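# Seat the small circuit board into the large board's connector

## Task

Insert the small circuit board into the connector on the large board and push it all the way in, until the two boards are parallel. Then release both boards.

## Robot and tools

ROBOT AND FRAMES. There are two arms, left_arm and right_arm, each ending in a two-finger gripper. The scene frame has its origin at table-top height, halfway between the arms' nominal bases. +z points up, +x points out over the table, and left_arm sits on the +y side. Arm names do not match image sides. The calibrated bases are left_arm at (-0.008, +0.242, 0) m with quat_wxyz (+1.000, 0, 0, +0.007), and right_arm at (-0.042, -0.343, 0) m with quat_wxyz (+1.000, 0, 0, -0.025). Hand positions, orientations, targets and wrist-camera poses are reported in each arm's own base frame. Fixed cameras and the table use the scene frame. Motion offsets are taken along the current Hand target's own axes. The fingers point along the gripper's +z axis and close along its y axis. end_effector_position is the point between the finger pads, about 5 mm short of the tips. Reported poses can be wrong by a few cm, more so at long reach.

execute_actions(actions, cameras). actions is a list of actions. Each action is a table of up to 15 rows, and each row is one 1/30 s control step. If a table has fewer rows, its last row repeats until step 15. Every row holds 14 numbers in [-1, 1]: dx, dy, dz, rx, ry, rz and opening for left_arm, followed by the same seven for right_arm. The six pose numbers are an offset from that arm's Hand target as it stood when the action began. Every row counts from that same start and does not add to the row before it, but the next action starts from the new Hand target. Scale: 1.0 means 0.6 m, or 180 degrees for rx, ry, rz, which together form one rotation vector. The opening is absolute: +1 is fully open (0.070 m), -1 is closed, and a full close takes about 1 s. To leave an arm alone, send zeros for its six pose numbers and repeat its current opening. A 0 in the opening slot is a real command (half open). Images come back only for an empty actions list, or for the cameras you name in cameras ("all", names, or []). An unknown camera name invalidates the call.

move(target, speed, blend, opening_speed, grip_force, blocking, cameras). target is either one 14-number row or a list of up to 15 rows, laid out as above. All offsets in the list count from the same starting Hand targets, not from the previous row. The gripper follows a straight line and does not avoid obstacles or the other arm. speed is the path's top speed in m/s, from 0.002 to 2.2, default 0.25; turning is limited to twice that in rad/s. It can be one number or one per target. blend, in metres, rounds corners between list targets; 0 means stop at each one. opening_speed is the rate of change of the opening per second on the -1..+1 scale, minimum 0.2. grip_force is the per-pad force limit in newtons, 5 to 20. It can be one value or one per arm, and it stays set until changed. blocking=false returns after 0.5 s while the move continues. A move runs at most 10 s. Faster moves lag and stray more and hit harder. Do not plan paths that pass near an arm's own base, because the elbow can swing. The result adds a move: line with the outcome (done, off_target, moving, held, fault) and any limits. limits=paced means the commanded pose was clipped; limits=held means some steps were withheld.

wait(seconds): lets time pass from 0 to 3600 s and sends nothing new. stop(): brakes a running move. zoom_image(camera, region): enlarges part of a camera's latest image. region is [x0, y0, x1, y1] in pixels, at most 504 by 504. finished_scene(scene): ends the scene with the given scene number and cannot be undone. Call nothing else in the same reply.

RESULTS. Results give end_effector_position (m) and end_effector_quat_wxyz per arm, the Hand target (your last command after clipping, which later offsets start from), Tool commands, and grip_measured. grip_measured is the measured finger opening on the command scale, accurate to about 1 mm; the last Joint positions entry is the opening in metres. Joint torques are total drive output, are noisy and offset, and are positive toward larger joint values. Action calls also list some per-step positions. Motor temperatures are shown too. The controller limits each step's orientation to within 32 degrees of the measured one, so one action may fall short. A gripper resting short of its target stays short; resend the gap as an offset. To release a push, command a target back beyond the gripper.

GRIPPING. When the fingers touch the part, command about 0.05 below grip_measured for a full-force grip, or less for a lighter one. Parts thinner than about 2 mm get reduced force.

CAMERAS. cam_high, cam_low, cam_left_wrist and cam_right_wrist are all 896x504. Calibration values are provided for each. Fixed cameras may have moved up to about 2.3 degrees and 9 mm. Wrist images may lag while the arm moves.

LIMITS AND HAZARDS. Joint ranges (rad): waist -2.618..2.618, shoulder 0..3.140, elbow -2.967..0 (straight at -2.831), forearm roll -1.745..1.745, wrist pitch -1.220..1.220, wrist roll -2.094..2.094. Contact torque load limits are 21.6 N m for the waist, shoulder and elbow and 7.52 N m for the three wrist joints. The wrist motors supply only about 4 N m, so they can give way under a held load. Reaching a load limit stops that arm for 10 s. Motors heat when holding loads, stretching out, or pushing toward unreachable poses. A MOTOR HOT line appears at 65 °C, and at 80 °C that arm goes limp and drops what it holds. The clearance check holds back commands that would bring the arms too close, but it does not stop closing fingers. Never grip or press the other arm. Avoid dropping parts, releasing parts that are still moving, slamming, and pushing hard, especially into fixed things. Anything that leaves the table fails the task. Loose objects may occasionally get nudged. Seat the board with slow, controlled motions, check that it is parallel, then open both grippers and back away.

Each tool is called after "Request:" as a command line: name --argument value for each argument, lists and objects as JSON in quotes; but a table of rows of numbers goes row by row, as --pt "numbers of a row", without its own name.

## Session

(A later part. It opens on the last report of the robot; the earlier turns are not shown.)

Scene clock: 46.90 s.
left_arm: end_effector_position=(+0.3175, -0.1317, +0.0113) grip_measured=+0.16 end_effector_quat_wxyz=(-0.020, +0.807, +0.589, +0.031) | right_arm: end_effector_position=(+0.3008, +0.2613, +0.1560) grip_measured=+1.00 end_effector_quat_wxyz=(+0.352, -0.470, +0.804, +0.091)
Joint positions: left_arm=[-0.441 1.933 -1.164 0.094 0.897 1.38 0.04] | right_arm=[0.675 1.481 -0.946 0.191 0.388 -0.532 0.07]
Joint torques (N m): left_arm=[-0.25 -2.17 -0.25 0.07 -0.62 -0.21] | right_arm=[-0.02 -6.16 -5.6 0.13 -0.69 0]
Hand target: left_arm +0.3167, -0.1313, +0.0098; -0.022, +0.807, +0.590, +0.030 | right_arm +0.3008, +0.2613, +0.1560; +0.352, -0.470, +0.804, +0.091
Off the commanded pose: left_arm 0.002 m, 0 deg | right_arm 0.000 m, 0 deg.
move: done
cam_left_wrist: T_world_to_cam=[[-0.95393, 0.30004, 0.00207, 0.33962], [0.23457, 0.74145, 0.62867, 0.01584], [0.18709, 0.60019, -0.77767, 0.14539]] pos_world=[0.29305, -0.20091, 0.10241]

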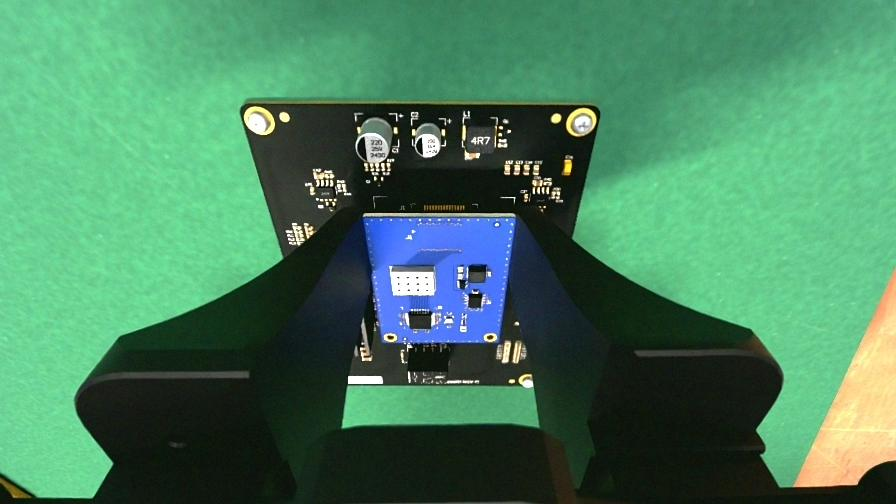

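Request:
move --pt "0 0 -0.0058 0 0 0 -0.1 0 0 0 0 0 0 1.0" --pt "0 0 -0.0025 0 0 0 -0.1 0 0 0 0 0 0 1.0" --speed 0.015 --cameras '["cam_left_wrist"]'

Request:
zoom_image --camera "cam_left_wrist" --region '[340, 160, 540, 360]'

Scene clock: 50.90 s.
left_arm: end_effector_position=(+0.3161, -0.1316, +0.0108) grip_measured=+0.16 end_effector_quat_wxyz=(-0.023, +0.807, +0.589, +0.029) | right_arm: end_effector_position=(+0.3008, +0.2613, +0.1560) grip_measured=+1.00 end_effector_quat_wxyz=(+0.352, -0.470, +0.804, +0.091)
Joint positions: left_arm=[-0.442 1.934 -1.163 0.093 0.901 1.38 0.04] | right_arm=[0.675 1.481 -0.946 0.191 0.388 -0.532 0.07]
Joint torques (N m): left_arm=[-0.34 -7.1 -3.64 0.27 0.07 0.16] | right_arm=[-0.02 -6.16 -5.61 0.13 -0.69 0]
Hand target: left_arm +0.3167, -0.1314, +0.0112; -0.022, +0.807, +0.590, +0.030 | right_arm +0.3008, +0.2613, +0.1560; +0.352, -0.470, +0.804, +0.091
Off the commanded pose: left_arm 0.001 m, 0 deg | right_arm 0.000 m, 0 deg.
move: done
cam_left_wrist: T_world_to_cam=[[-0.95393, 0.29991, 0.00799, 0.33824], [0.23801, 0.7403, 0.62874, 0.01517], [0.18265, 0.60167, -0.77758, 0.14681]] pos_world=[0.29223, -0.201, 0.10192]

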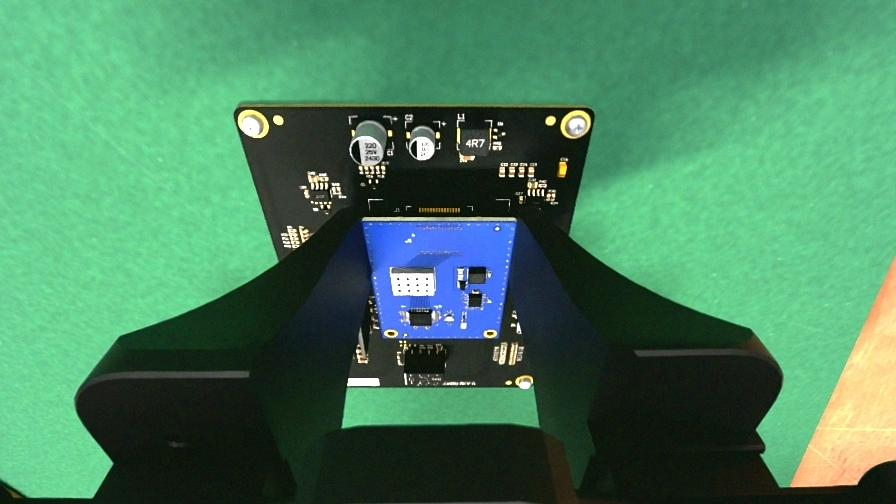

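Scaled by 2.520 from the camera's image (finer frame: 1280x720).

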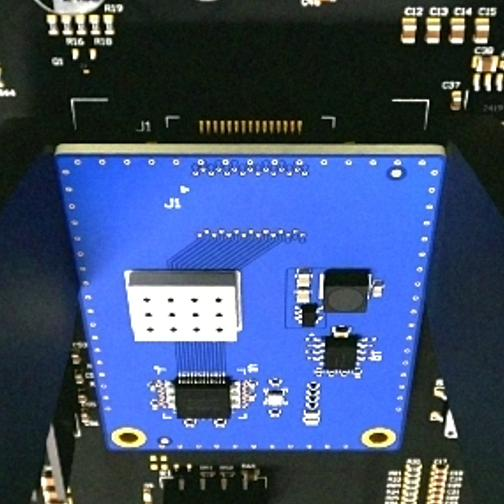

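Request:
move --target '[0,0,-0.0667,0,-0.0233,0,-0.1,0,0,0,0,0,0,1.0]' --speed 0.2 --cameras '["cam_left_wrist"]'

Request:
zoom_image --camera "cam_left_wrist" --region '[390, 130, 490, 220]'

Scene clock: 54.33 s.
left_arm: end_effector_position=(+0.3164, -0.1345, +0.0524) grip_measured=+0.16 end_effector_quat_wxyz=(+0.001, +0.807, +0.590, +0.001) | right_arm: end_effector_position=(+0.3008, +0.2613, +0.1560) grip_measured=+1.00 end_effector_quat_wxyz=(+0.352, -0.470, +0.804, +0.091)
Joint positions: left_arm=[-0.402 1.855 -1.233 0 1.032 1.478 0.04] | right_arm=[0.675 1.481 -0.946 0.191 0.388 -0.532 0.07]
Joint torques (N m): left_arm=[-0.97 -5.41 -2.9 0.16 -0.04 -0.17] | right_arm=[-0.02 -6.15 -5.6 0.13 -0.69 0]
Hand target: left_arm +0.3158, -0.1343, +0.0512; +0.000, +0.807, +0.590, +0.000 | right_arm +0.3008, +0.2613, +0.1560; +0.352, -0.470, +0.804, +0.091
Off the commanded pose: left_arm 0.001 m, 0 deg | right_arm 0.000 m, 0 deg.
move: done
cam_left_wrist: T_world_to_cam=[[-0.95393, 0.30002, 0.00274, 0.33936], [0.24808, 0.78356, 0.56963, -0.00319], [0.16876, 0.54407, -0.82189, 0.17984]] pos_world=[0.29417, -0.19716, 0.1487]

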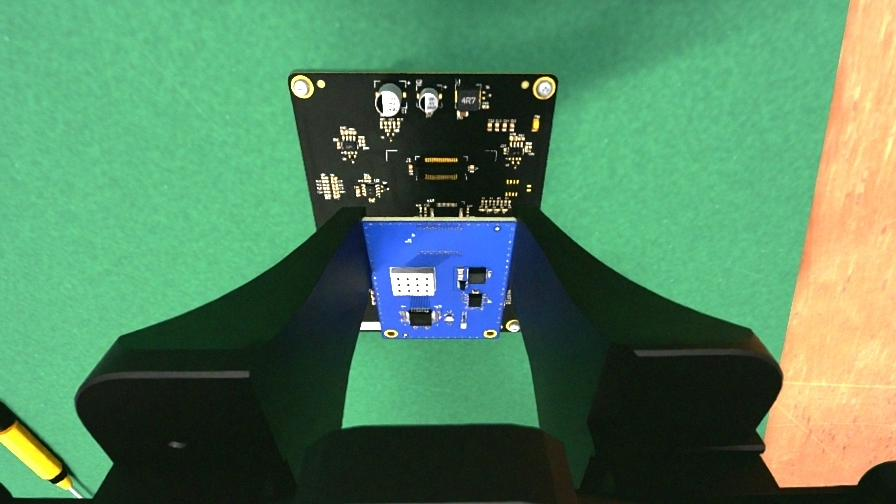

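Scaled by 5.040 from the camera's image (finer frame: 1280x720).

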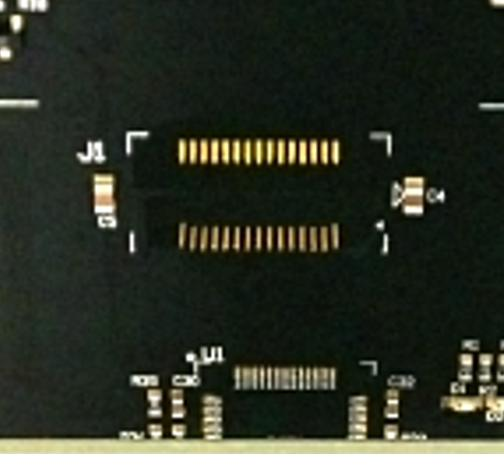

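Request:
move --pt "0.2161 -0.1141 0 0 0 0 -0.1 0 0 0 0 0 0 1.0" --pt "0.2161 -0.1141 0.065 0 0 0 -0.1 0 0 0 0 0 0 1.0" --pt "0.2161 -0.1141 0.0778 0 0 0 -0.1 0 0 0 0 0 0 1.0" --speed '[0.25,0.15,0.03]' --cameras '["cam_left_wrist"]'

Request:
zoom_image --camera "cam_left_wrist" --region '[340, 160, 540, 360]'

Scene clock: 84.00 s.
left_arm: end_effector_position=(+0.2903, +0.0100, +0.0050) grip_measured=+0.16 end_effector_quat_wxyz=(+0.000, +0.807, +0.590, +0.001) | right_arm: end_effector_position=(+0.3008, +0.2613, +0.1560) grip_measured=+1.00 end_effector_quat_wxyz=(+0.352, -0.470, +0.804, +0.091)
Joint positions: left_arm=[0.034 1.789 -0.907 0.001 0.775 1.913 0.04] | right_arm=[0.675 1.481 -0.946 0.191 0.388 -0.532 0.07]
Joint torques (N m): left_arm=[-1.32 -3.62 -2.17 0.2 -0.05 -0.13] | right_arm=[-0.01 -6.16 -5.61 0.13 -0.69 0]
Hand target: left_arm +0.2900, +0.0101, +0.0046; +0.000, +0.807, +0.590, +0.000 | right_arm +0.3008, +0.2613, +0.1560; +0.352, -0.470, +0.804, +0.091
Off the commanded pose: left_arm 0.001 m, 0 deg | right_arm 0.000 m, 0 deg.
move: done
cam_left_wrist: T_world_to_cam=[[-0.95396, 0.29989, 0.00499, 0.27113], [0.24897, 0.78249, 0.57072, -0.08324], [0.16725, 0.54569, -0.82113, 0.06704]] pos_world=[0.26816, -0.05275, 0.10121]

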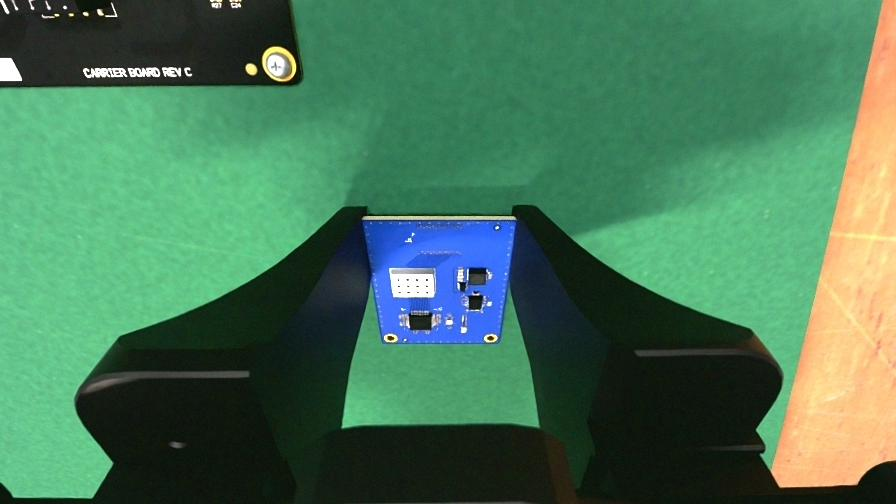

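Scaled by 2.520 from the camera's image (finer frame: 1280x720).

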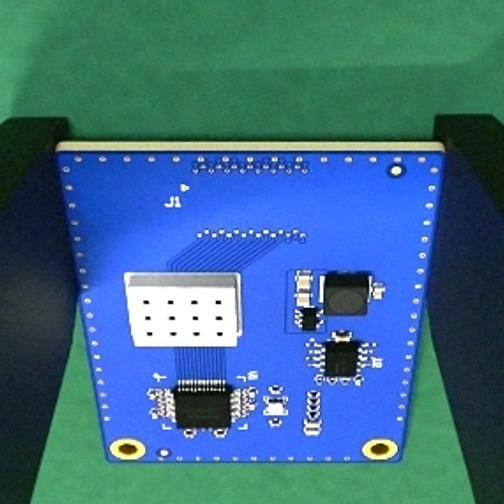

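Request:
move --pt "0 0 0.003 0 0 0 -0.1 0 0 0 0 0 0 1.0" --pt "0 0 0.003 0 0 0 0.4 0 0 0 0 0 0 1.0" --speed 0.02 --opening_speed 0.5 --cameras '["cam_left_wrist"]'

Request:
zoom_image --camera "cam_left_wrist" --region '[330, 160, 550, 380]'

Scene clock: 86.13 s.
left_arm: end_effector_position=(+0.2907, +0.0104, +0.0027) grip_measured=+0.40 end_effector_quat_wxyz=(+0.000, +0.808, +0.589, +0.001) | right_arm: end_effector_position=(+0.3008, +0.2613, +0.1560) grip_measured=+1.00 end_effector_quat_wxyz=(+0.352, -0.470, +0.804, +0.091)
Joint positions: left_arm=[0.034 1.796 -0.905 0.003 0.766 1.913 0.049] | right_arm=[0.675 1.481 -0.946 0.191 0.388 -0.532 0.07]
Joint torques (N m): left_arm=[-0.03 -2.83 1.18 0.14 2.01 0.1] | right_arm=[-0.02 -6.16 -5.61 0.13 -0.69 0]
Hand target: left_arm +0.2900, +0.0101, +0.0028; +0.000, +0.807, +0.590, +0.000 | right_arm +0.3008, +0.2613, +0.1560; +0.352, -0.470, +0.804, +0.091
Off the commanded pose: left_arm 0.001 m, 0 deg | right_arm 0.000 m, 0 deg.
move: done
cam_left_wrist: T_world_to_cam=[[-0.95344, 0.30155, 0.00511, 0.27131], [0.25011, 0.78109, 0.57215, -0.08264], [0.16854, 0.54678, -0.82014, 0.06452]] pos_world=[0.26847, -0.05255, 0.09881]

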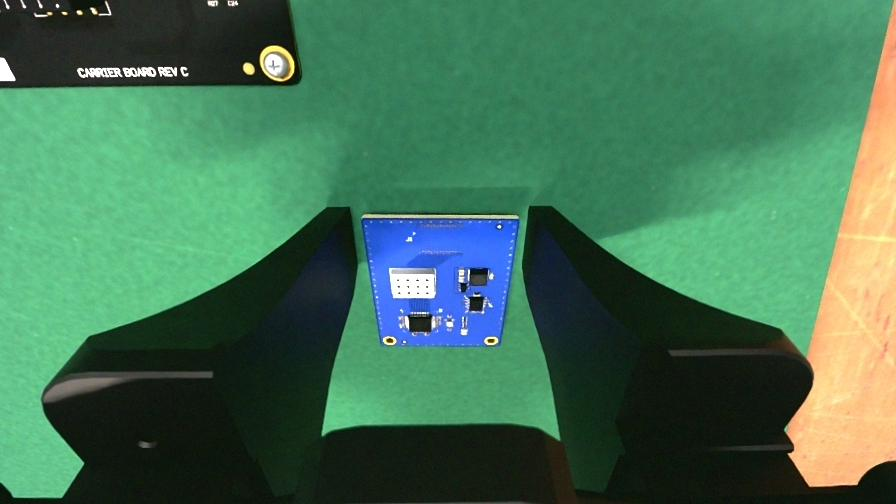

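Scaled by 2.291 from the camera's image (finer frame: 1280x720).

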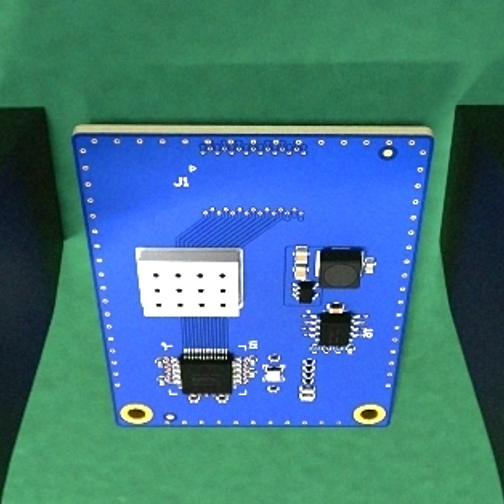

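Request:
move --target '[-0.003,0,-0.0035,0,-0.025,0,0.4,0,0,0,0,0,0,1.0]' --speed 0.03 --cameras '["cam_left_wrist"]'

Request:
zoom_image --camera "cam_left_wrist" --region '[340, 160, 540, 360]'

Scene clock: 88.43 s.
left_arm: end_effector_position=(+0.2893, +0.0083, +0.0050) grip_measured=+0.40 end_effector_quat_wxyz=(+0.023, +0.807, +0.590, -0.032) | right_arm: end_effector_position=(+0.3008, +0.2613, +0.1560) grip_measured=+1.00 end_effector_quat_wxyz=(+0.352, -0.470, +0.804, +0.091)
Joint positions: left_arm=[0.084 1.806 -0.93 -0.099 0.814 2.033 0.049] | right_arm=[0.675 1.481 -0.946 0.191 0.388 -0.532 0.07]
Joint torques (N m): left_arm=[-0.57 -4.51 -3.51 0.06 0.26 -0.08] | right_arm=[-0.02 -6.16 -5.61 0.13 -0.69 0]
Hand target: left_arm +0.2894, +0.0084, +0.0049; +0.023, +0.807, +0.590, -0.031 | right_arm +0.3008, +0.2613, +0.1560; +0.352, -0.470, +0.804, +0.091
Off the commanded pose: left_arm 0.000 m, 0 deg | right_arm 0.000 m, 0 deg.
move: done
cam_left_wrist: T_world_to_cam=[[-0.95383, 0.30029, 0.00643, 0.27065], [0.26248, 0.82292, 0.5039, -0.08559], [0.14603, 0.48232, -0.86374, 0.07504]] pos_world=[0.26966, -0.04704, 0.1062]

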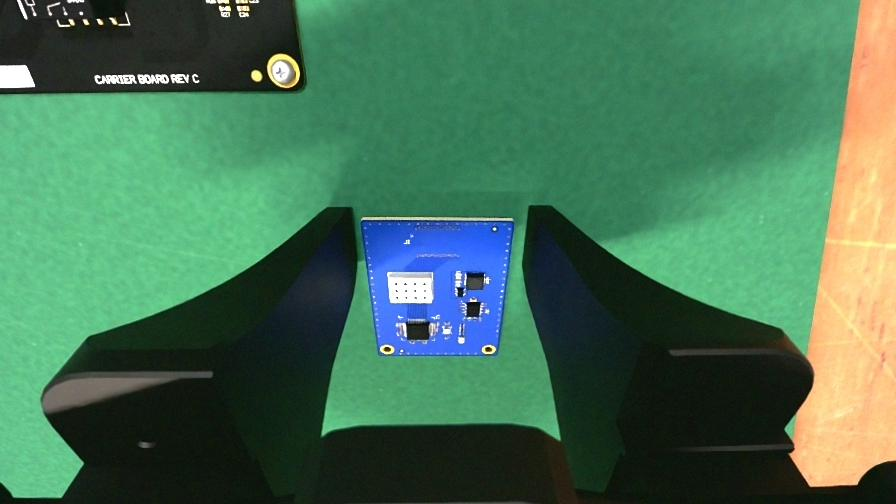

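Scaled by 2.520 from the camera's image (finer frame: 1280x720).

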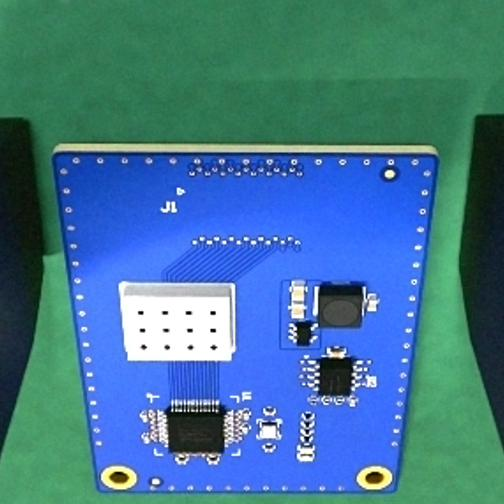

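Request:
zoom_image --camera "cam_left_wrist" --region '[360, 320, 520, 370]'

Request:
zoom_image --camera "cam_left_wrist" --region '[340, 190, 540, 270]'

Scaled by 3.150 from the camera's image (finer frame: 1280x720).

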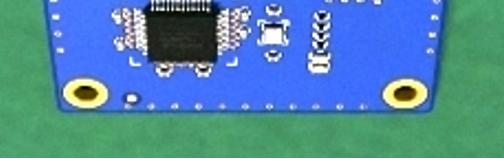

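Scaled by 2.520 from the camera's image (finer frame: 1280x720).

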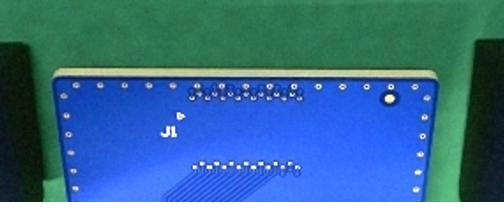

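Request:
move --target '[0,0.0012,0,0,0,0,-0.1,0,0,0,0,0,0,1.0]' --speed 0.03 --opening_speed 0.5

Scene clock: 92.30 s.
left_arm: end_effector_position=(+0.2902, +0.0081, +0.0050) grip_measured=+0.15 end_effector_quat_wxyz=(+0.023, +0.807, +0.590, -0.031) | right_arm: end_effector_position=(+0.3008, +0.2613, +0.1560) grip_measured=+1.00 end_effector_quat_wxyz=(+0.352, -0.470, +0.804, +0.091)
Joint positions: left_arm=[0.083 1.808 -0.933 -0.099 0.814 2.032 0.04] | right_arm=[0.675 1.481 -0.946 0.191 0.388 -0.532 0.07]
Joint torques (N m): left_arm=[-1.27 -4.61 -3.63 0.04 0.37 0] | right_arm=[-0.02 -6.16 -5.61 0.12 -0.69 0]
Hand target: left_arm +0.2901, +0.0082, +0.0049; +0.023, +0.807, +0.590, -0.031 | right_arm +0.3008, +0.2613, +0.1560; +0.352, -0.470, +0.804, +0.091
Off the commanded pose: left_arm 0.000 m, 0 deg | right_arm 0.000 m, 0 deg.
move: done

Request:
move --pt "-0.0065 0 -0.0831 0 0 0 -0.1 0 0 0 0 0 0 1.0" --pt "-0.2168 0.1135 -0.0666 0 0.025 0 -0.1 0 0 0 0 0 0 1.0" --pt "-0.2135 0.1135 -0.0252 0 0.025 0 -0.1 0 0 0 0 0 0 1.0" --speed '[0.2,0.25,0.06]' --blend '[0.015,0.01,0]' --cameras '["cam_left_wrist"]'

Request:
zoom_image --camera "cam_left_wrist" --region '[340, 160, 540, 360]'

Scene clock: 94.57 s.
left_arm: end_effector_position=(+0.3161, -0.1333, +0.0294) grip_measured=+0.15 end_effector_quat_wxyz=(-0.001, +0.807, +0.590, +0.000) | right_arm: end_effector_position=(+0.3008, +0.2613, +0.1560) grip_measured=+1.00 end_effector_quat_wxyz=(+0.352, -0.470, +0.804, +0.091)
Joint positions: left_arm=[-0.399 1.894 -1.19 0.001 0.955 1.48 0.04] | right_arm=[0.675 1.481 -0.946 0.191 0.388 -0.532 0.07]
Joint torques (N m): left_arm=[-0.2 -6.87 -3.64 0.08 0.27 0.16] | right_arm=[-0.01 -6.16 -5.61 0.13 -0.69 0]
Hand target: left_arm +0.3165, -0.1331, +0.0299; +0.000, +0.807, +0.590, +0.000 | right_arm +0.3008, +0.2613, +0.1560; +0.352, -0.470, +0.804, +0.091
Off the commanded pose: left_arm 0.001 m, 0 deg | right_arm 0.000 m, 0 deg.
move: done
cam_left_wrist: T_world_to_cam=[[-0.95395, 0.29986, 0.00761, 0.33866], [0.25046, 0.78233, 0.57029, 0.00804], [0.16505, 0.54593, -0.82141, 0.16176]] pos_world=[0.29435, -0.19615, 0.12571]

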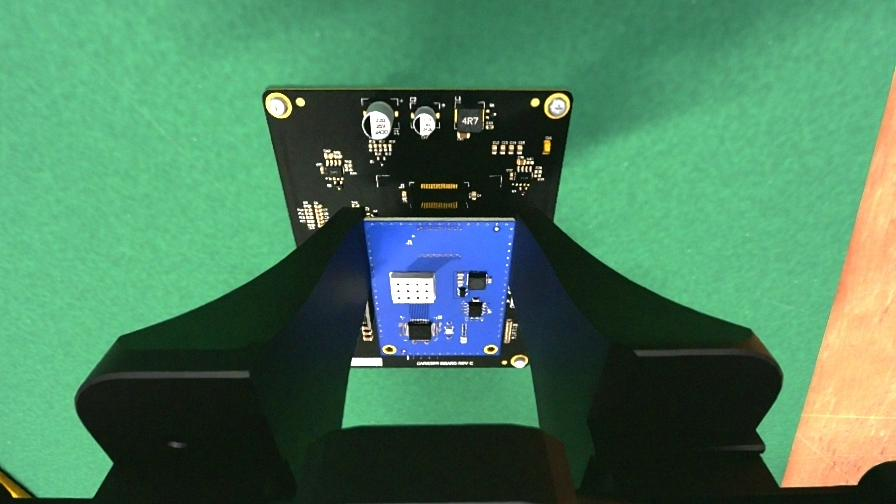

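Scaled by 2.520 from the camera's image (finer frame: 1280x720).

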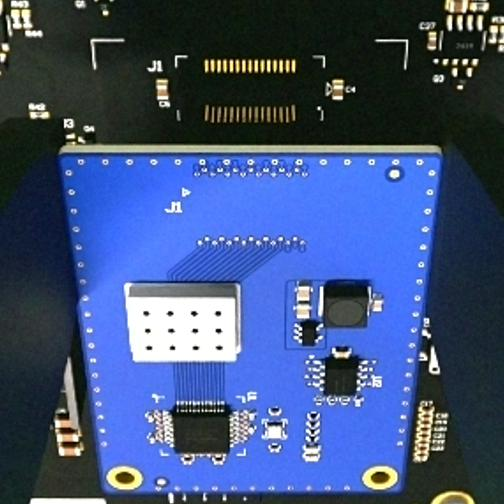

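Request:
move --target '[-0.0005,-0.0005,0.0302,0,0,0,-0.1,0,0,0,0,0,0,1.0]' --speed 0.03 --cameras '["cam_left_wrist"]'

Request:
zoom_image --camera "cam_left_wrist" --region '[340, 160, 540, 360]'

Scene clock: 97.17 s.
left_arm: end_effector_position=(+0.3163, -0.1333, +0.0116) grip_measured=+0.15 end_effector_quat_wxyz=(+0.000, +0.807, +0.590, +0.000) | right_arm: end_effector_position=(+0.3008, +0.2613, +0.1560) grip_measured=+1.00 end_effector_quat_wxyz=(+0.352, -0.470, +0.804, +0.091)
Joint positions: left_arm=[-0.399 1.927 -1.159 0.001 0.89 1.48 0.04] | right_arm=[0.675 1.481 -0.946 0.191 0.388 -0.532 0.07]
Joint torques (N m): left_arm=[-1.63 -6.16 -3.03 -0.07 0.29 -0.18] | right_arm=[-0.02 -6.16 -5.6 0.12 -0.69 0]
Hand target: left_arm +0.3162, -0.1333, +0.0118; +0.000, +0.807, +0.590, +0.000 | right_arm +0.3008, +0.2613, +0.1560; +0.352, -0.470, +0.804, +0.091
Off the commanded pose: left_arm 0.000 m, 0 deg | right_arm 0.000 m, 0 deg.
move: done
cam_left_wrist: T_world_to_cam=[[-0.95395, 0.29989, 0.00604, 0.33888], [0.24966, 0.7827, 0.57013, 0.01855], [0.16625, 0.54539, -0.82153, 0.14671]] pos_world=[0.29425, -0.19615, 0.1079]

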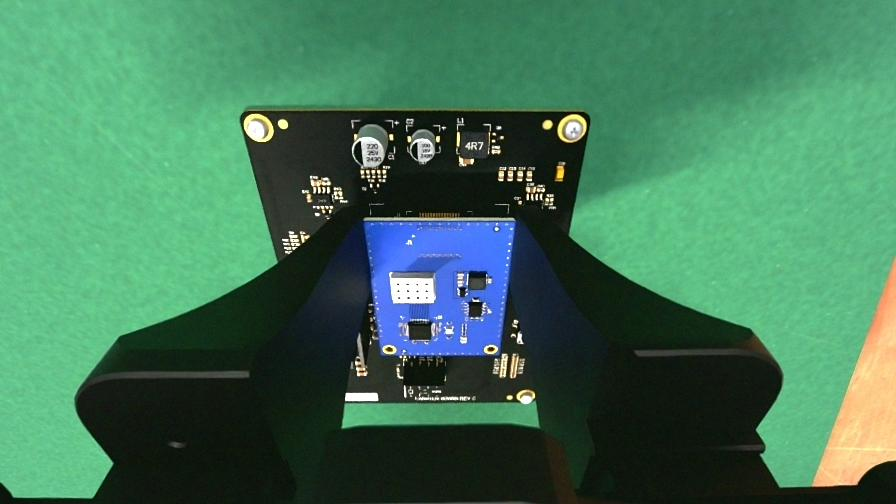

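Scaled by 2.520 from the camera's image (finer frame: 1280x720).

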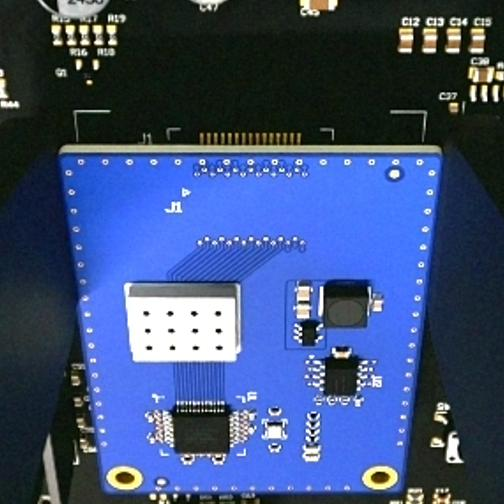

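Request:
zoom_image --camera "cam_left_wrist" --region '[230, 95, 330, 155]'

Request:
zoom_image --camera "cam_left_wrist" --region '[390, 195, 490, 245]'

Scaled by 5.040 from the camera's image (finer frame: 1280x720).

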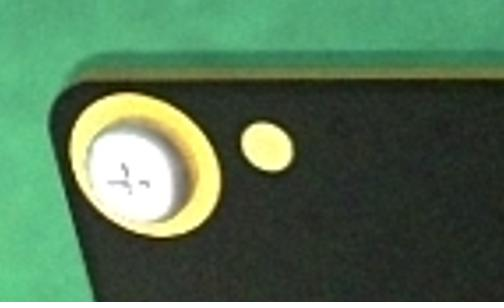

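Scaled by 5.040 from the camera's image (finer frame: 1280x720).

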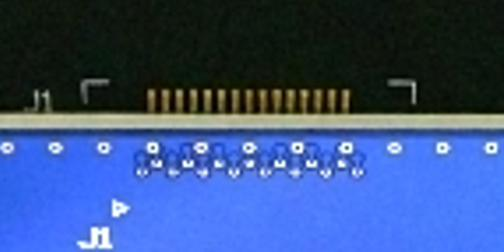

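Request:
move --target '[0,0,0,0,0,0,-0.1,-0.0435,0.1067,-0.0653,-0.0579,-0.2711,0.0408,1.0]' --speed 0.25 --cameras '["cam_right_wrist"]'

Scene clock: 108.83 s.
left_arm: end_effector_position=(+0.3163, -0.1333, +0.0116) grip_measured=+0.15 end_effector_quat_wxyz=(+0.000, +0.807, +0.590, +0.000) | right_arm: end_effector_position=(+0.2374, +0.2951, +0.1903) grip_measured=+1.00 end_effector_quat_wxyz=(+0.438, -0.470, +0.677, +0.359)
Joint positions: left_arm=[-0.399 1.927 -1.159 0.001 0.89 1.48 0.04] | right_arm=[0.488 1.415 -0.658 1.749 0.752 -2.089 0.07]
Joint torques (N m): left_arm=[-1.49 -7.25 -3.9 0.18 0.32 -0.16] | right_arm=[-0.4 -4.53 -5.83 0.63 0.6 0.01]
Hand target: left_arm +0.3162, -0.1333, +0.0118; +0.000, +0.807, +0.590, +0.000 | right_arm +0.2375, +0.2953, +0.1900; +0.603, -0.369, +0.603, +0.369
Off the commanded pose: left_arm 0.000 m, 0 deg | right_arm 0.000 m, 24 deg.
joint sent to its limit (right arm) — joint 4 (forearm roll), upper limit; joint 6 (wrist roll), lower limit. The joint targets are off in orientation, not in position.
move: off_target (right_arm)
cam_right_wrist: T_world_to_cam=[[0.94555, -0.31764, -0.07096, -0.12069], [-0.30203, -0.77509, -0.55499, 0.4069], [0.12129, 0.5462, -0.82883, 0.09272]] pos_world=[0.22577, 0.2264, 0.29411]

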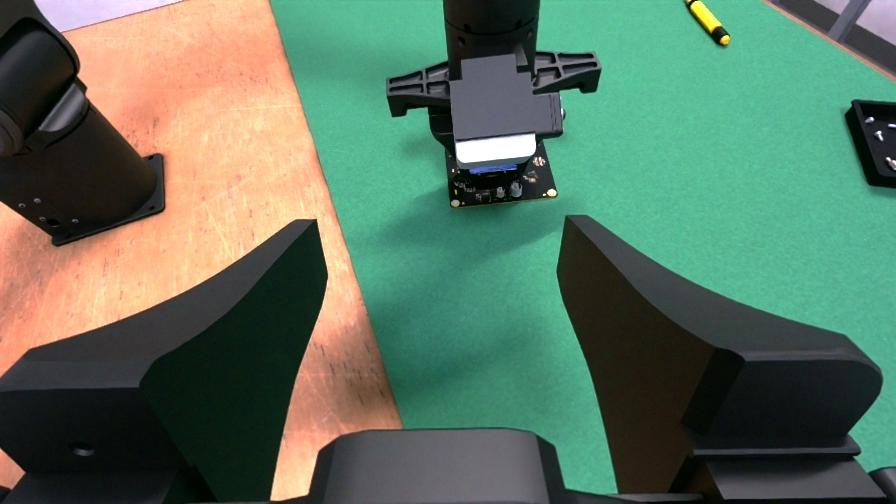

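Request:
zoom_image --camera "cam_right_wrist" --region '[430, 130, 570, 220]'

Scaled by 3.600 from the camera's image (finer frame: 1280x720).

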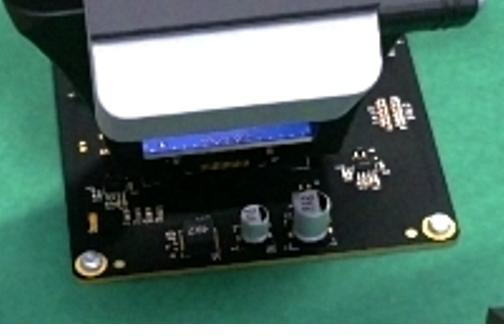

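Request:
zoom_image --camera "cam_right_wrist" --region '[445, 155, 545, 215]'

Scaled by 5.040 from the camera's image (finer frame: 1280x720).

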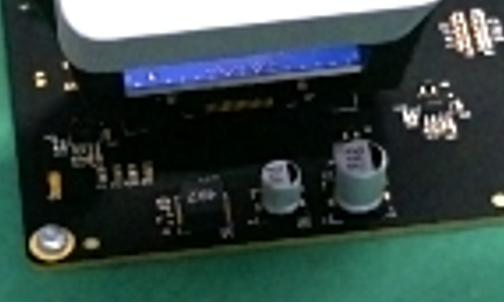

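Request:
move --target '[0.0012,0,0.0017,0,0,0,-0.1,0,0,0,0,0,0,1.0]' --speed 0.01 --cameras '["cam_left_wrist"]'

Request:
zoom_image --camera "cam_left_wrist" --region '[340, 160, 540, 360]'

Scene clock: 111.10 s.
left_arm: end_effector_position=(+0.3165, -0.1331, +0.0114) grip_measured=+0.15 end_effector_quat_wxyz=(+0.000, +0.807, +0.590, +0.001) | right_arm: end_effector_position=(+0.2373, +0.2952, +0.1904) grip_measured=+1.00 end_effector_quat_wxyz=(+0.438, -0.470, +0.677, +0.359)
Joint positions: left_arm=[-0.398 1.927 -1.158 0.001 0.887 1.481 0.04] | right_arm=[0.488 1.415 -0.658 1.749 0.753 -2.089 0.07]
Joint torques (N m): left_arm=[-0.51 -5.51 -2.62 0.17 -0.01 0.21] | right_arm=[-0.59 -4.51 -5.6 0.66 0.59 0]
Hand target: left_arm +0.3164, -0.1326, +0.0108; +0.000, +0.807, +0.590, +0.000 | right_arm +0.2375, +0.2953, +0.1900; +0.603, -0.369, +0.603, +0.369
Off the commanded pose: left_arm 0.001 m, 0 deg | right_arm 0.000 m, 24 deg.
joint sent to its limit (right arm) — joint 4 (forearm roll), upper limit; joint 6 (wrist roll), lower limit. The joint targets are off in orientation, not in position.
move: done
cam_left_wrist: T_world_to_cam=[[-0.95396, 0.29989, 0.00473, 0.33913], [0.24896, 0.78296, 0.57008, 0.01864], [0.16726, 0.54502, -0.82157, 0.14598]] pos_world=[0.29446, -0.19586, 0.1077]

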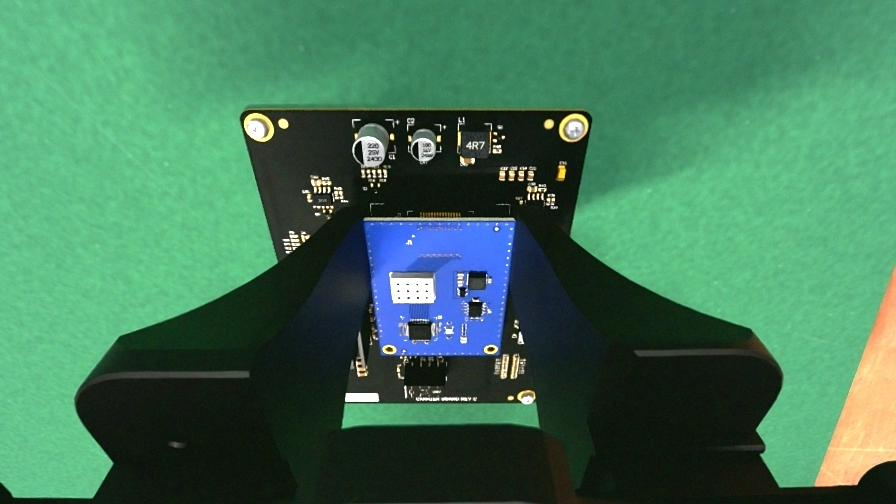

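Scaled by 2.520 from the camera's image (finer frame: 1280x720).

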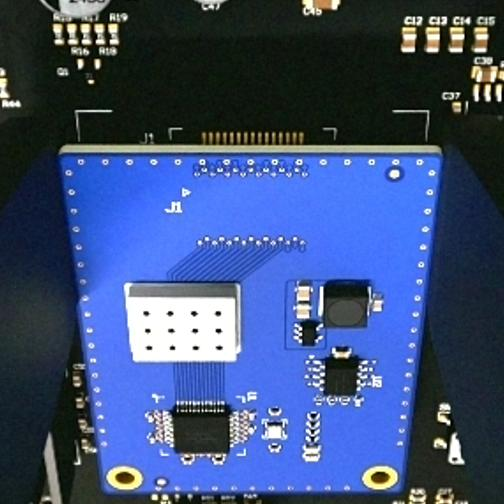

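Request:
move --pt "0.0003 -0.0004 -0.0037 0 0 0 -0.1 0 0 0 0 0 0 1.0" --pt "0.0003 -0.0004 -0.0005 0 0 0 -0.1 0 0 0 0 0 0 1.0" --speed 0.01 --cameras '["cam_left_wrist"]'

Request:
zoom_image --camera "cam_left_wrist" --region '[340, 160, 540, 360]'

Scene clock: 112.23 s.
left_arm: end_effector_position=(+0.3165, -0.1328, +0.0118) grip_measured=+0.15 end_effector_quat_wxyz=(+0.001, +0.807, +0.590, +0.001) | right_arm: end_effector_position=(+0.2373, +0.2952, +0.1904) grip_measured=+1.00 end_effector_quat_wxyz=(+0.438, -0.470, +0.677, +0.359)
Joint positions: left_arm=[-0.397 1.925 -1.157 0.001 0.888 1.482 0.04] | right_arm=[0.488 1.415 -0.658 1.749 0.753 -2.089 0.07]
Joint torques (N m): left_arm=[-0.32 -5.65 -2.45 0.05 0.04 0.18] | right_arm=[-0.59 -4.35 -5.59 0.66 0.6 0]
Hand target: left_arm +0.3162, -0.1323, +0.0111; +0.000, +0.807, +0.590, +0.000 | right_arm +0.2375, +0.2953, +0.1900; +0.603, -0.369, +0.603, +0.369
Off the commanded pose: left_arm 0.001 m, 0 deg | right_arm 0.000 m, 24 deg.
joint sent to its limit (right arm) — joint 4 (forearm roll), upper limit; joint 6 (wrist roll), lower limit. The joint targets are off in orientation, not in position.
move: done
cam_left_wrist: T_world_to_cam=[[-0.95396, 0.29989, 0.00419, 0.33897], [0.24868, 0.78311, 0.56999, 0.0183], [0.16766, 0.5448, -0.82164, 0.14587]] pos_world=[0.29436, -0.19546, 0.108]

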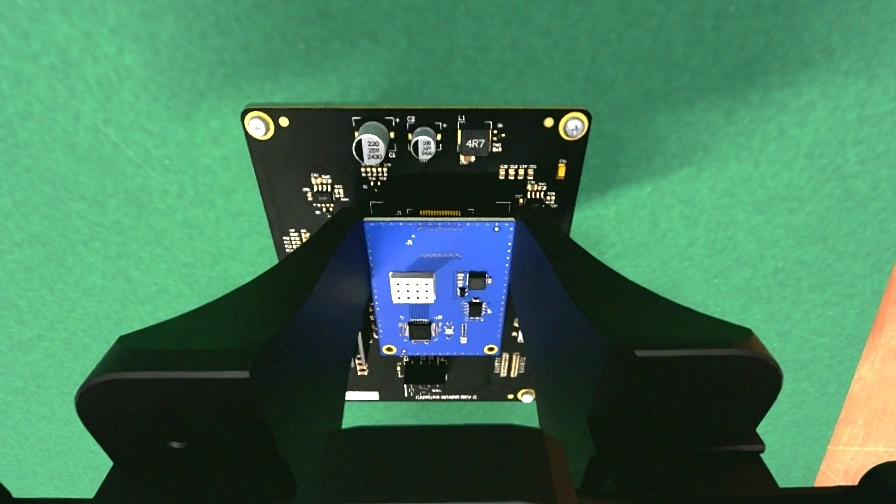

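Scaled by 2.520 from the camera's image (finer frame: 1280x720).

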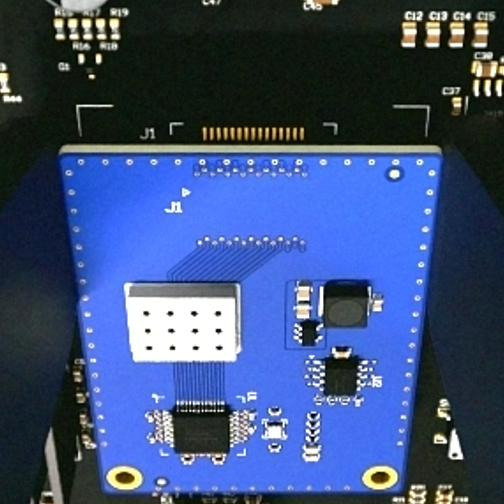

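Request:
move --target '[0.0003,-0.0010,0.0013,0,0,0,-0.1,0,0,0,0,0,0,1.0]' --speed 0.01 --cameras '["cam_left_wrist"]'

Request:
zoom_image --camera "cam_left_wrist" --region '[340, 160, 540, 360]'

Scene clock: 113.10 s.
left_arm: end_effector_position=(+0.3163, -0.1324, +0.0108) grip_measured=+0.15 end_effector_quat_wxyz=(+0.001, +0.807, +0.590, +0.001) | right_arm: end_effector_position=(+0.2373, +0.2952, +0.1904) grip_measured=+1.00 end_effector_quat_wxyz=(+0.438, -0.470, +0.677, +0.359)
Joint positions: left_arm=[-0.397 1.926 -1.154 0.001 0.883 1.482 0.04] | right_arm=[0.488 1.415 -0.658 1.749 0.753 -2.089 0.07]
Joint torques (N m): left_arm=[-0.33 -4.59 -0.96 -0.02 -0.1 0.17] | right_arm=[-0.6 -4.24 -5.59 0.66 0.6 0]
Hand target: left_arm +0.3157, -0.1320, +0.0103; +0.000, +0.807, +0.590, +0.000 | right_arm +0.2375, +0.2953, +0.1900; +0.603, -0.369, +0.603, +0.369
Off the commanded pose: left_arm 0.001 m, 0 deg | right_arm 0.000 m, 24 deg.
joint sent to its limit (right arm) — joint 4 (forearm roll), upper limit; joint 6 (wrist roll), lower limit. The joint targets are off in orientation, not in position.
move: done
cam_left_wrist: T_world_to_cam=[[-0.95421, 0.2991, 0.0041, 0.33869], [0.24799, 0.78334, 0.56998, 0.01884], [0.16727, 0.5449, -0.82165, 0.14499]] pos_world=[0.29426, -0.19506, 0.107]

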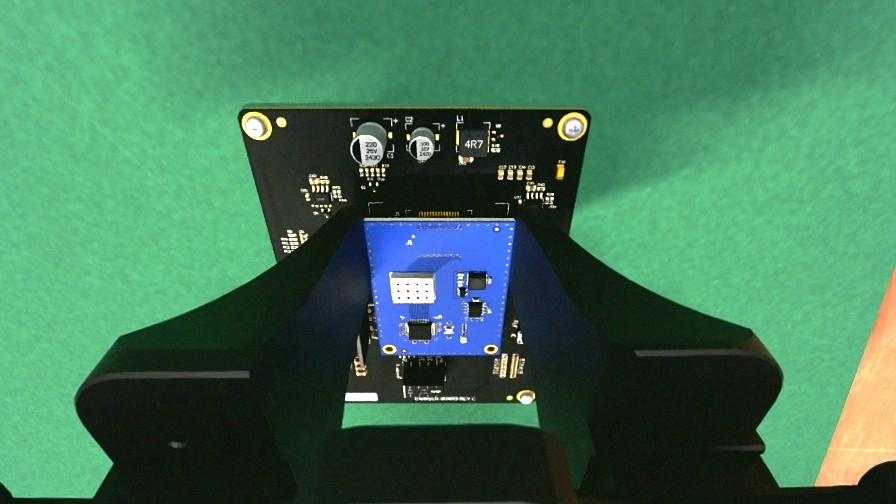

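Scaled by 2.520 from the camera's image (finer frame: 1280x720).

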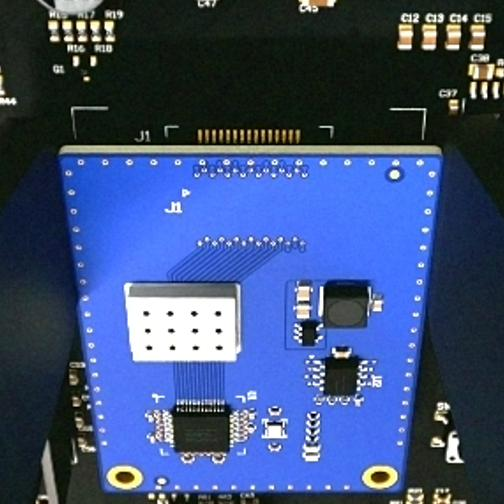

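Request:
wait --seconds 0.1 --cameras '["cam_right_wrist"]'

Request:
zoom_image --camera "cam_right_wrist" --region '[460, 160, 530, 205]'

Scene clock: 113.57 s.
left_arm: end_effector_position=(+0.3160, -0.1322, +0.0106) grip_measured=+0.15 end_effector_quat_wxyz=(+0.000, +0.807, +0.590, +0.000) | right_arm: end_effector_position=(+0.2373, +0.2952, +0.1904) grip_measured=+1.00 end_effector_quat_wxyz=(+0.438, -0.470, +0.677, +0.359)
Joint positions: left_arm=[-0.397 1.926 -1.153 0.001 0.883 1.482 0.04] | right_arm=[0.488 1.415 -0.658 1.749 0.753 -2.089 0.07]
Joint torques (N m): left_arm=[-0.22 -3.85 -0.41 0.01 0.16 0.21] | right_arm=[-0.59 -4.23 -5.59 0.66 0.6 0]
Hand target: left_arm +0.3157, -0.1320, +0.0103; +0.000, +0.807, +0.590, +0.000 | right_arm +0.2375, +0.2953, +0.1900; +0.603, -0.369, +0.603, +0.369
Tool commands: left_gripper/opening=-0.1 right_gripper/opening=+1.0
Off the commanded pose: left_arm 0.001 m, 0 deg | right_arm 0.000 m, 24 deg.
wait: 0.10 s; at rest from the start
cam_right_wrist: T_world_to_cam=[[0.94575, -0.31698, -0.07131, -0.12065], [-0.30161, -0.77495, -0.55542, 0.407], [0.12079, 0.54679, -0.82851, 0.09265]] pos_world=[0.22567, 0.2265, 0.29421]

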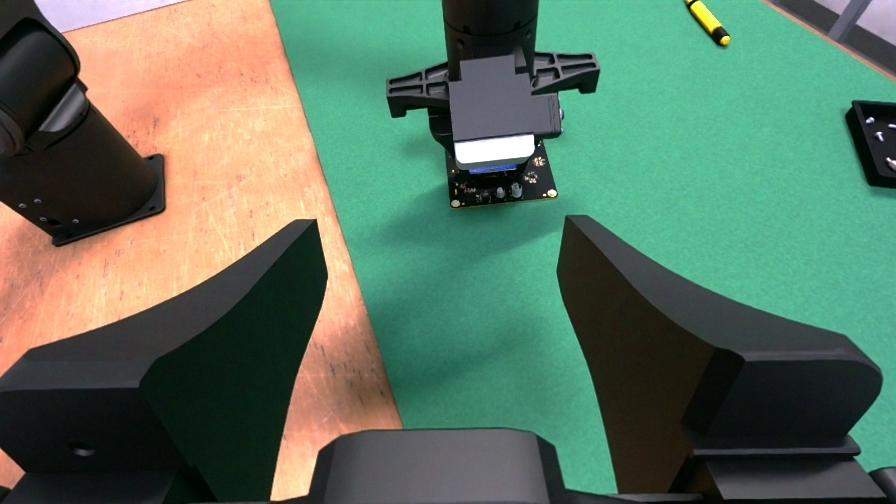

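Scaled by 7.200 from the camera's image (finer frame: 1280x720).

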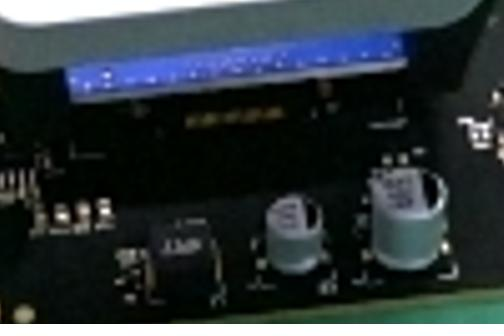

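Request:
move --target '[0,0,-0.0025,0,0.0139,0,-0.1,0,0,0,0,0,0,1.0]' --speed 0.02 --cameras '["cam_left_wrist"]'

Request:
zoom_image --camera "cam_left_wrist" --region '[340, 160, 540, 360]'

Scene clock: 117.10 s.
left_arm: end_effector_position=(+0.3149, -0.1314, +0.0110) grip_measured=+0.15 end_effector_quat_wxyz=(-0.015, +0.807, +0.590, +0.017) | right_arm: end_effector_position=(+0.2373, +0.2952, +0.1904) grip_measured=+1.00 end_effector_quat_wxyz=(+0.438, -0.470, +0.677, +0.359)
Joint positions: left_arm=[-0.424 1.928 -1.156 0.056 0.896 1.419 0.04] | right_arm=[0.488 1.415 -0.658 1.749 0.753 -2.089 0.07]
Joint torques (N m): left_arm=[-1.32 -4.61 -3.12 0.03 0.06 0] | right_arm=[-0.6 -4.23 -5.59 0.66 0.6 -0.01]
Hand target: left_arm +0.3157, -0.1320, +0.0118; -0.013, +0.807, +0.590, +0.018 | right_arm +0.2375, +0.2953, +0.1900; +0.603, -0.369, +0.603, +0.369
Off the commanded pose: left_arm 0.001 m, 0 deg | right_arm 0.000 m, 24 deg.
joint sent to its limit (right arm) — joint 4 (forearm roll), upper limit; joint 6 (wrist roll), lower limit. The joint targets are off in orientation, not in position.
move: done
cam_left_wrist: T_world_to_cam=[[-0.95434, 0.29857, 0.00941, 0.33698], [0.24294, 0.75744, 0.60602, 0.01607], [0.17381, 0.58064, -0.79539, 0.14727]] pos_world=[0.29209, -0.1983, 0.10423]

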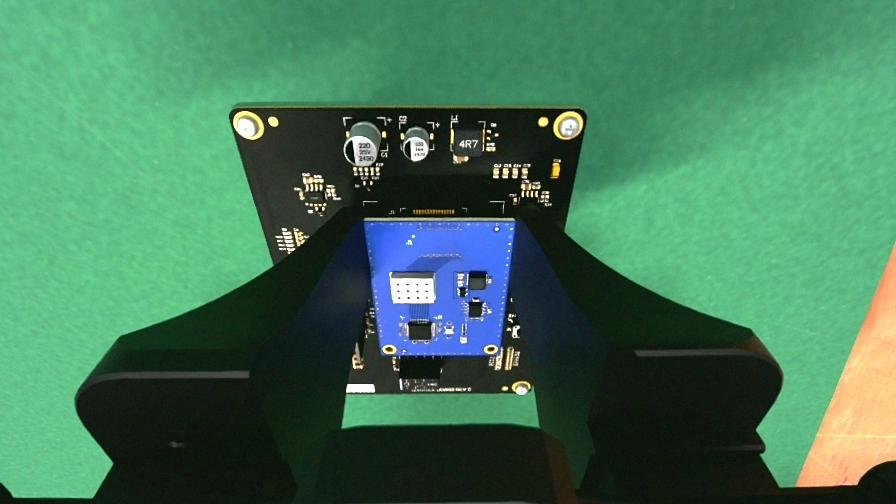

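Scaled by 2.520 from the camera's image (finer frame: 1280x720).

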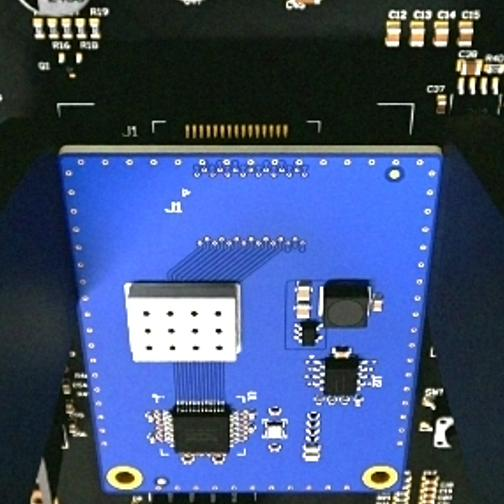

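Request:
move --pt "-0.0014 0.0015 -0.0012 0 0 0 -0.1 0 0 0 0 0 0 1.0" --pt "-0.0016 0.0008 0.0033 0 0 0 -0.1 0 0 0 0 0 0 1.0" --speed '[0.02,0.008]' --cameras '["cam_left_wrist"]'

Request:
zoom_image --camera "cam_left_wrist" --region '[340, 160, 540, 260]'

Scene clock: 119.37 s.
left_arm: end_effector_position=(+0.3164, -0.1331, +0.0109) grip_measured=+0.15 end_effector_quat_wxyz=(-0.012, +0.807, +0.590, +0.018) | right_arm: end_effector_position=(+0.2373, +0.2952, +0.1904) grip_measured=+1.00 end_effector_quat_wxyz=(+0.438, -0.470, +0.677, +0.359)
Joint positions: left_arm=[-0.427 1.93 -1.16 0.056 0.891 1.417 0.04] | right_arm=[0.488 1.415 -0.658 1.749 0.753 -2.089 0.07]
Joint torques (N m): left_arm=[-1.7 -3.82 -0.85 0.09 -0.6 -0.18] | right_arm=[-0.59 -4.22 -5.58 0.65 0.6 -0.01]
Hand target: left_arm +0.3159, -0.1329, +0.0098; -0.013, +0.807, +0.590, +0.018 | right_arm +0.2375, +0.2953, +0.1900; +0.603, -0.369, +0.603, +0.369
Off the commanded pose: left_arm 0.001 m, 0 deg | right_arm 0.000 m, 24 deg.
joint sent to its limit (right arm) — joint 4 (forearm roll), upper limit; joint 6 (wrist roll), lower limit. The joint targets are off in orientation, not in position.
move: done
cam_left_wrist: T_world_to_cam=[[-0.95404, 0.29967, 0.00378, 0.33902], [0.2407, 0.75867, 0.60538, 0.01802], [0.17855, 0.57847, -0.79592, 0.14614]] pos_world=[0.29301, -0.19981, 0.10412]

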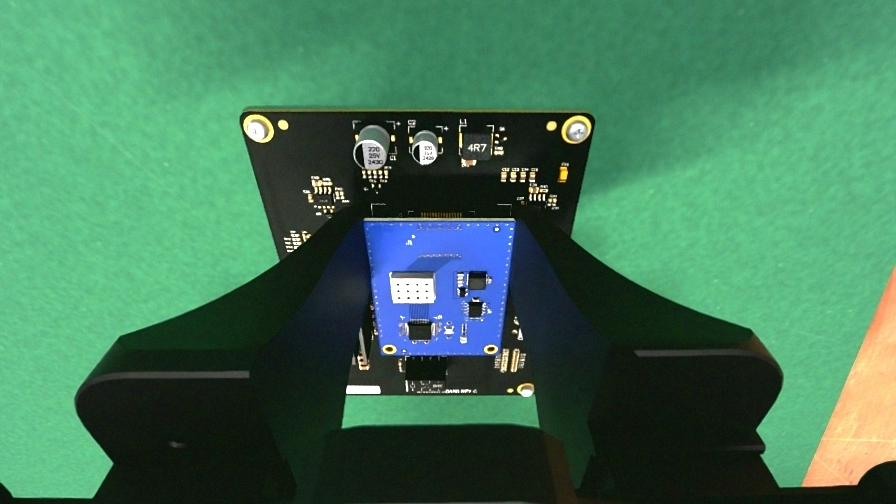

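Scaled by 2.520 from the camera's image (finer frame: 1280x720).

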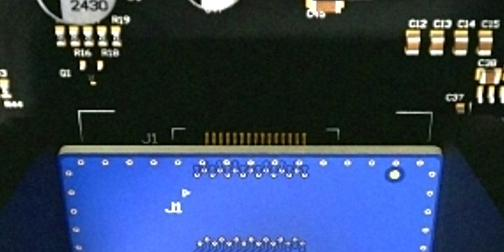

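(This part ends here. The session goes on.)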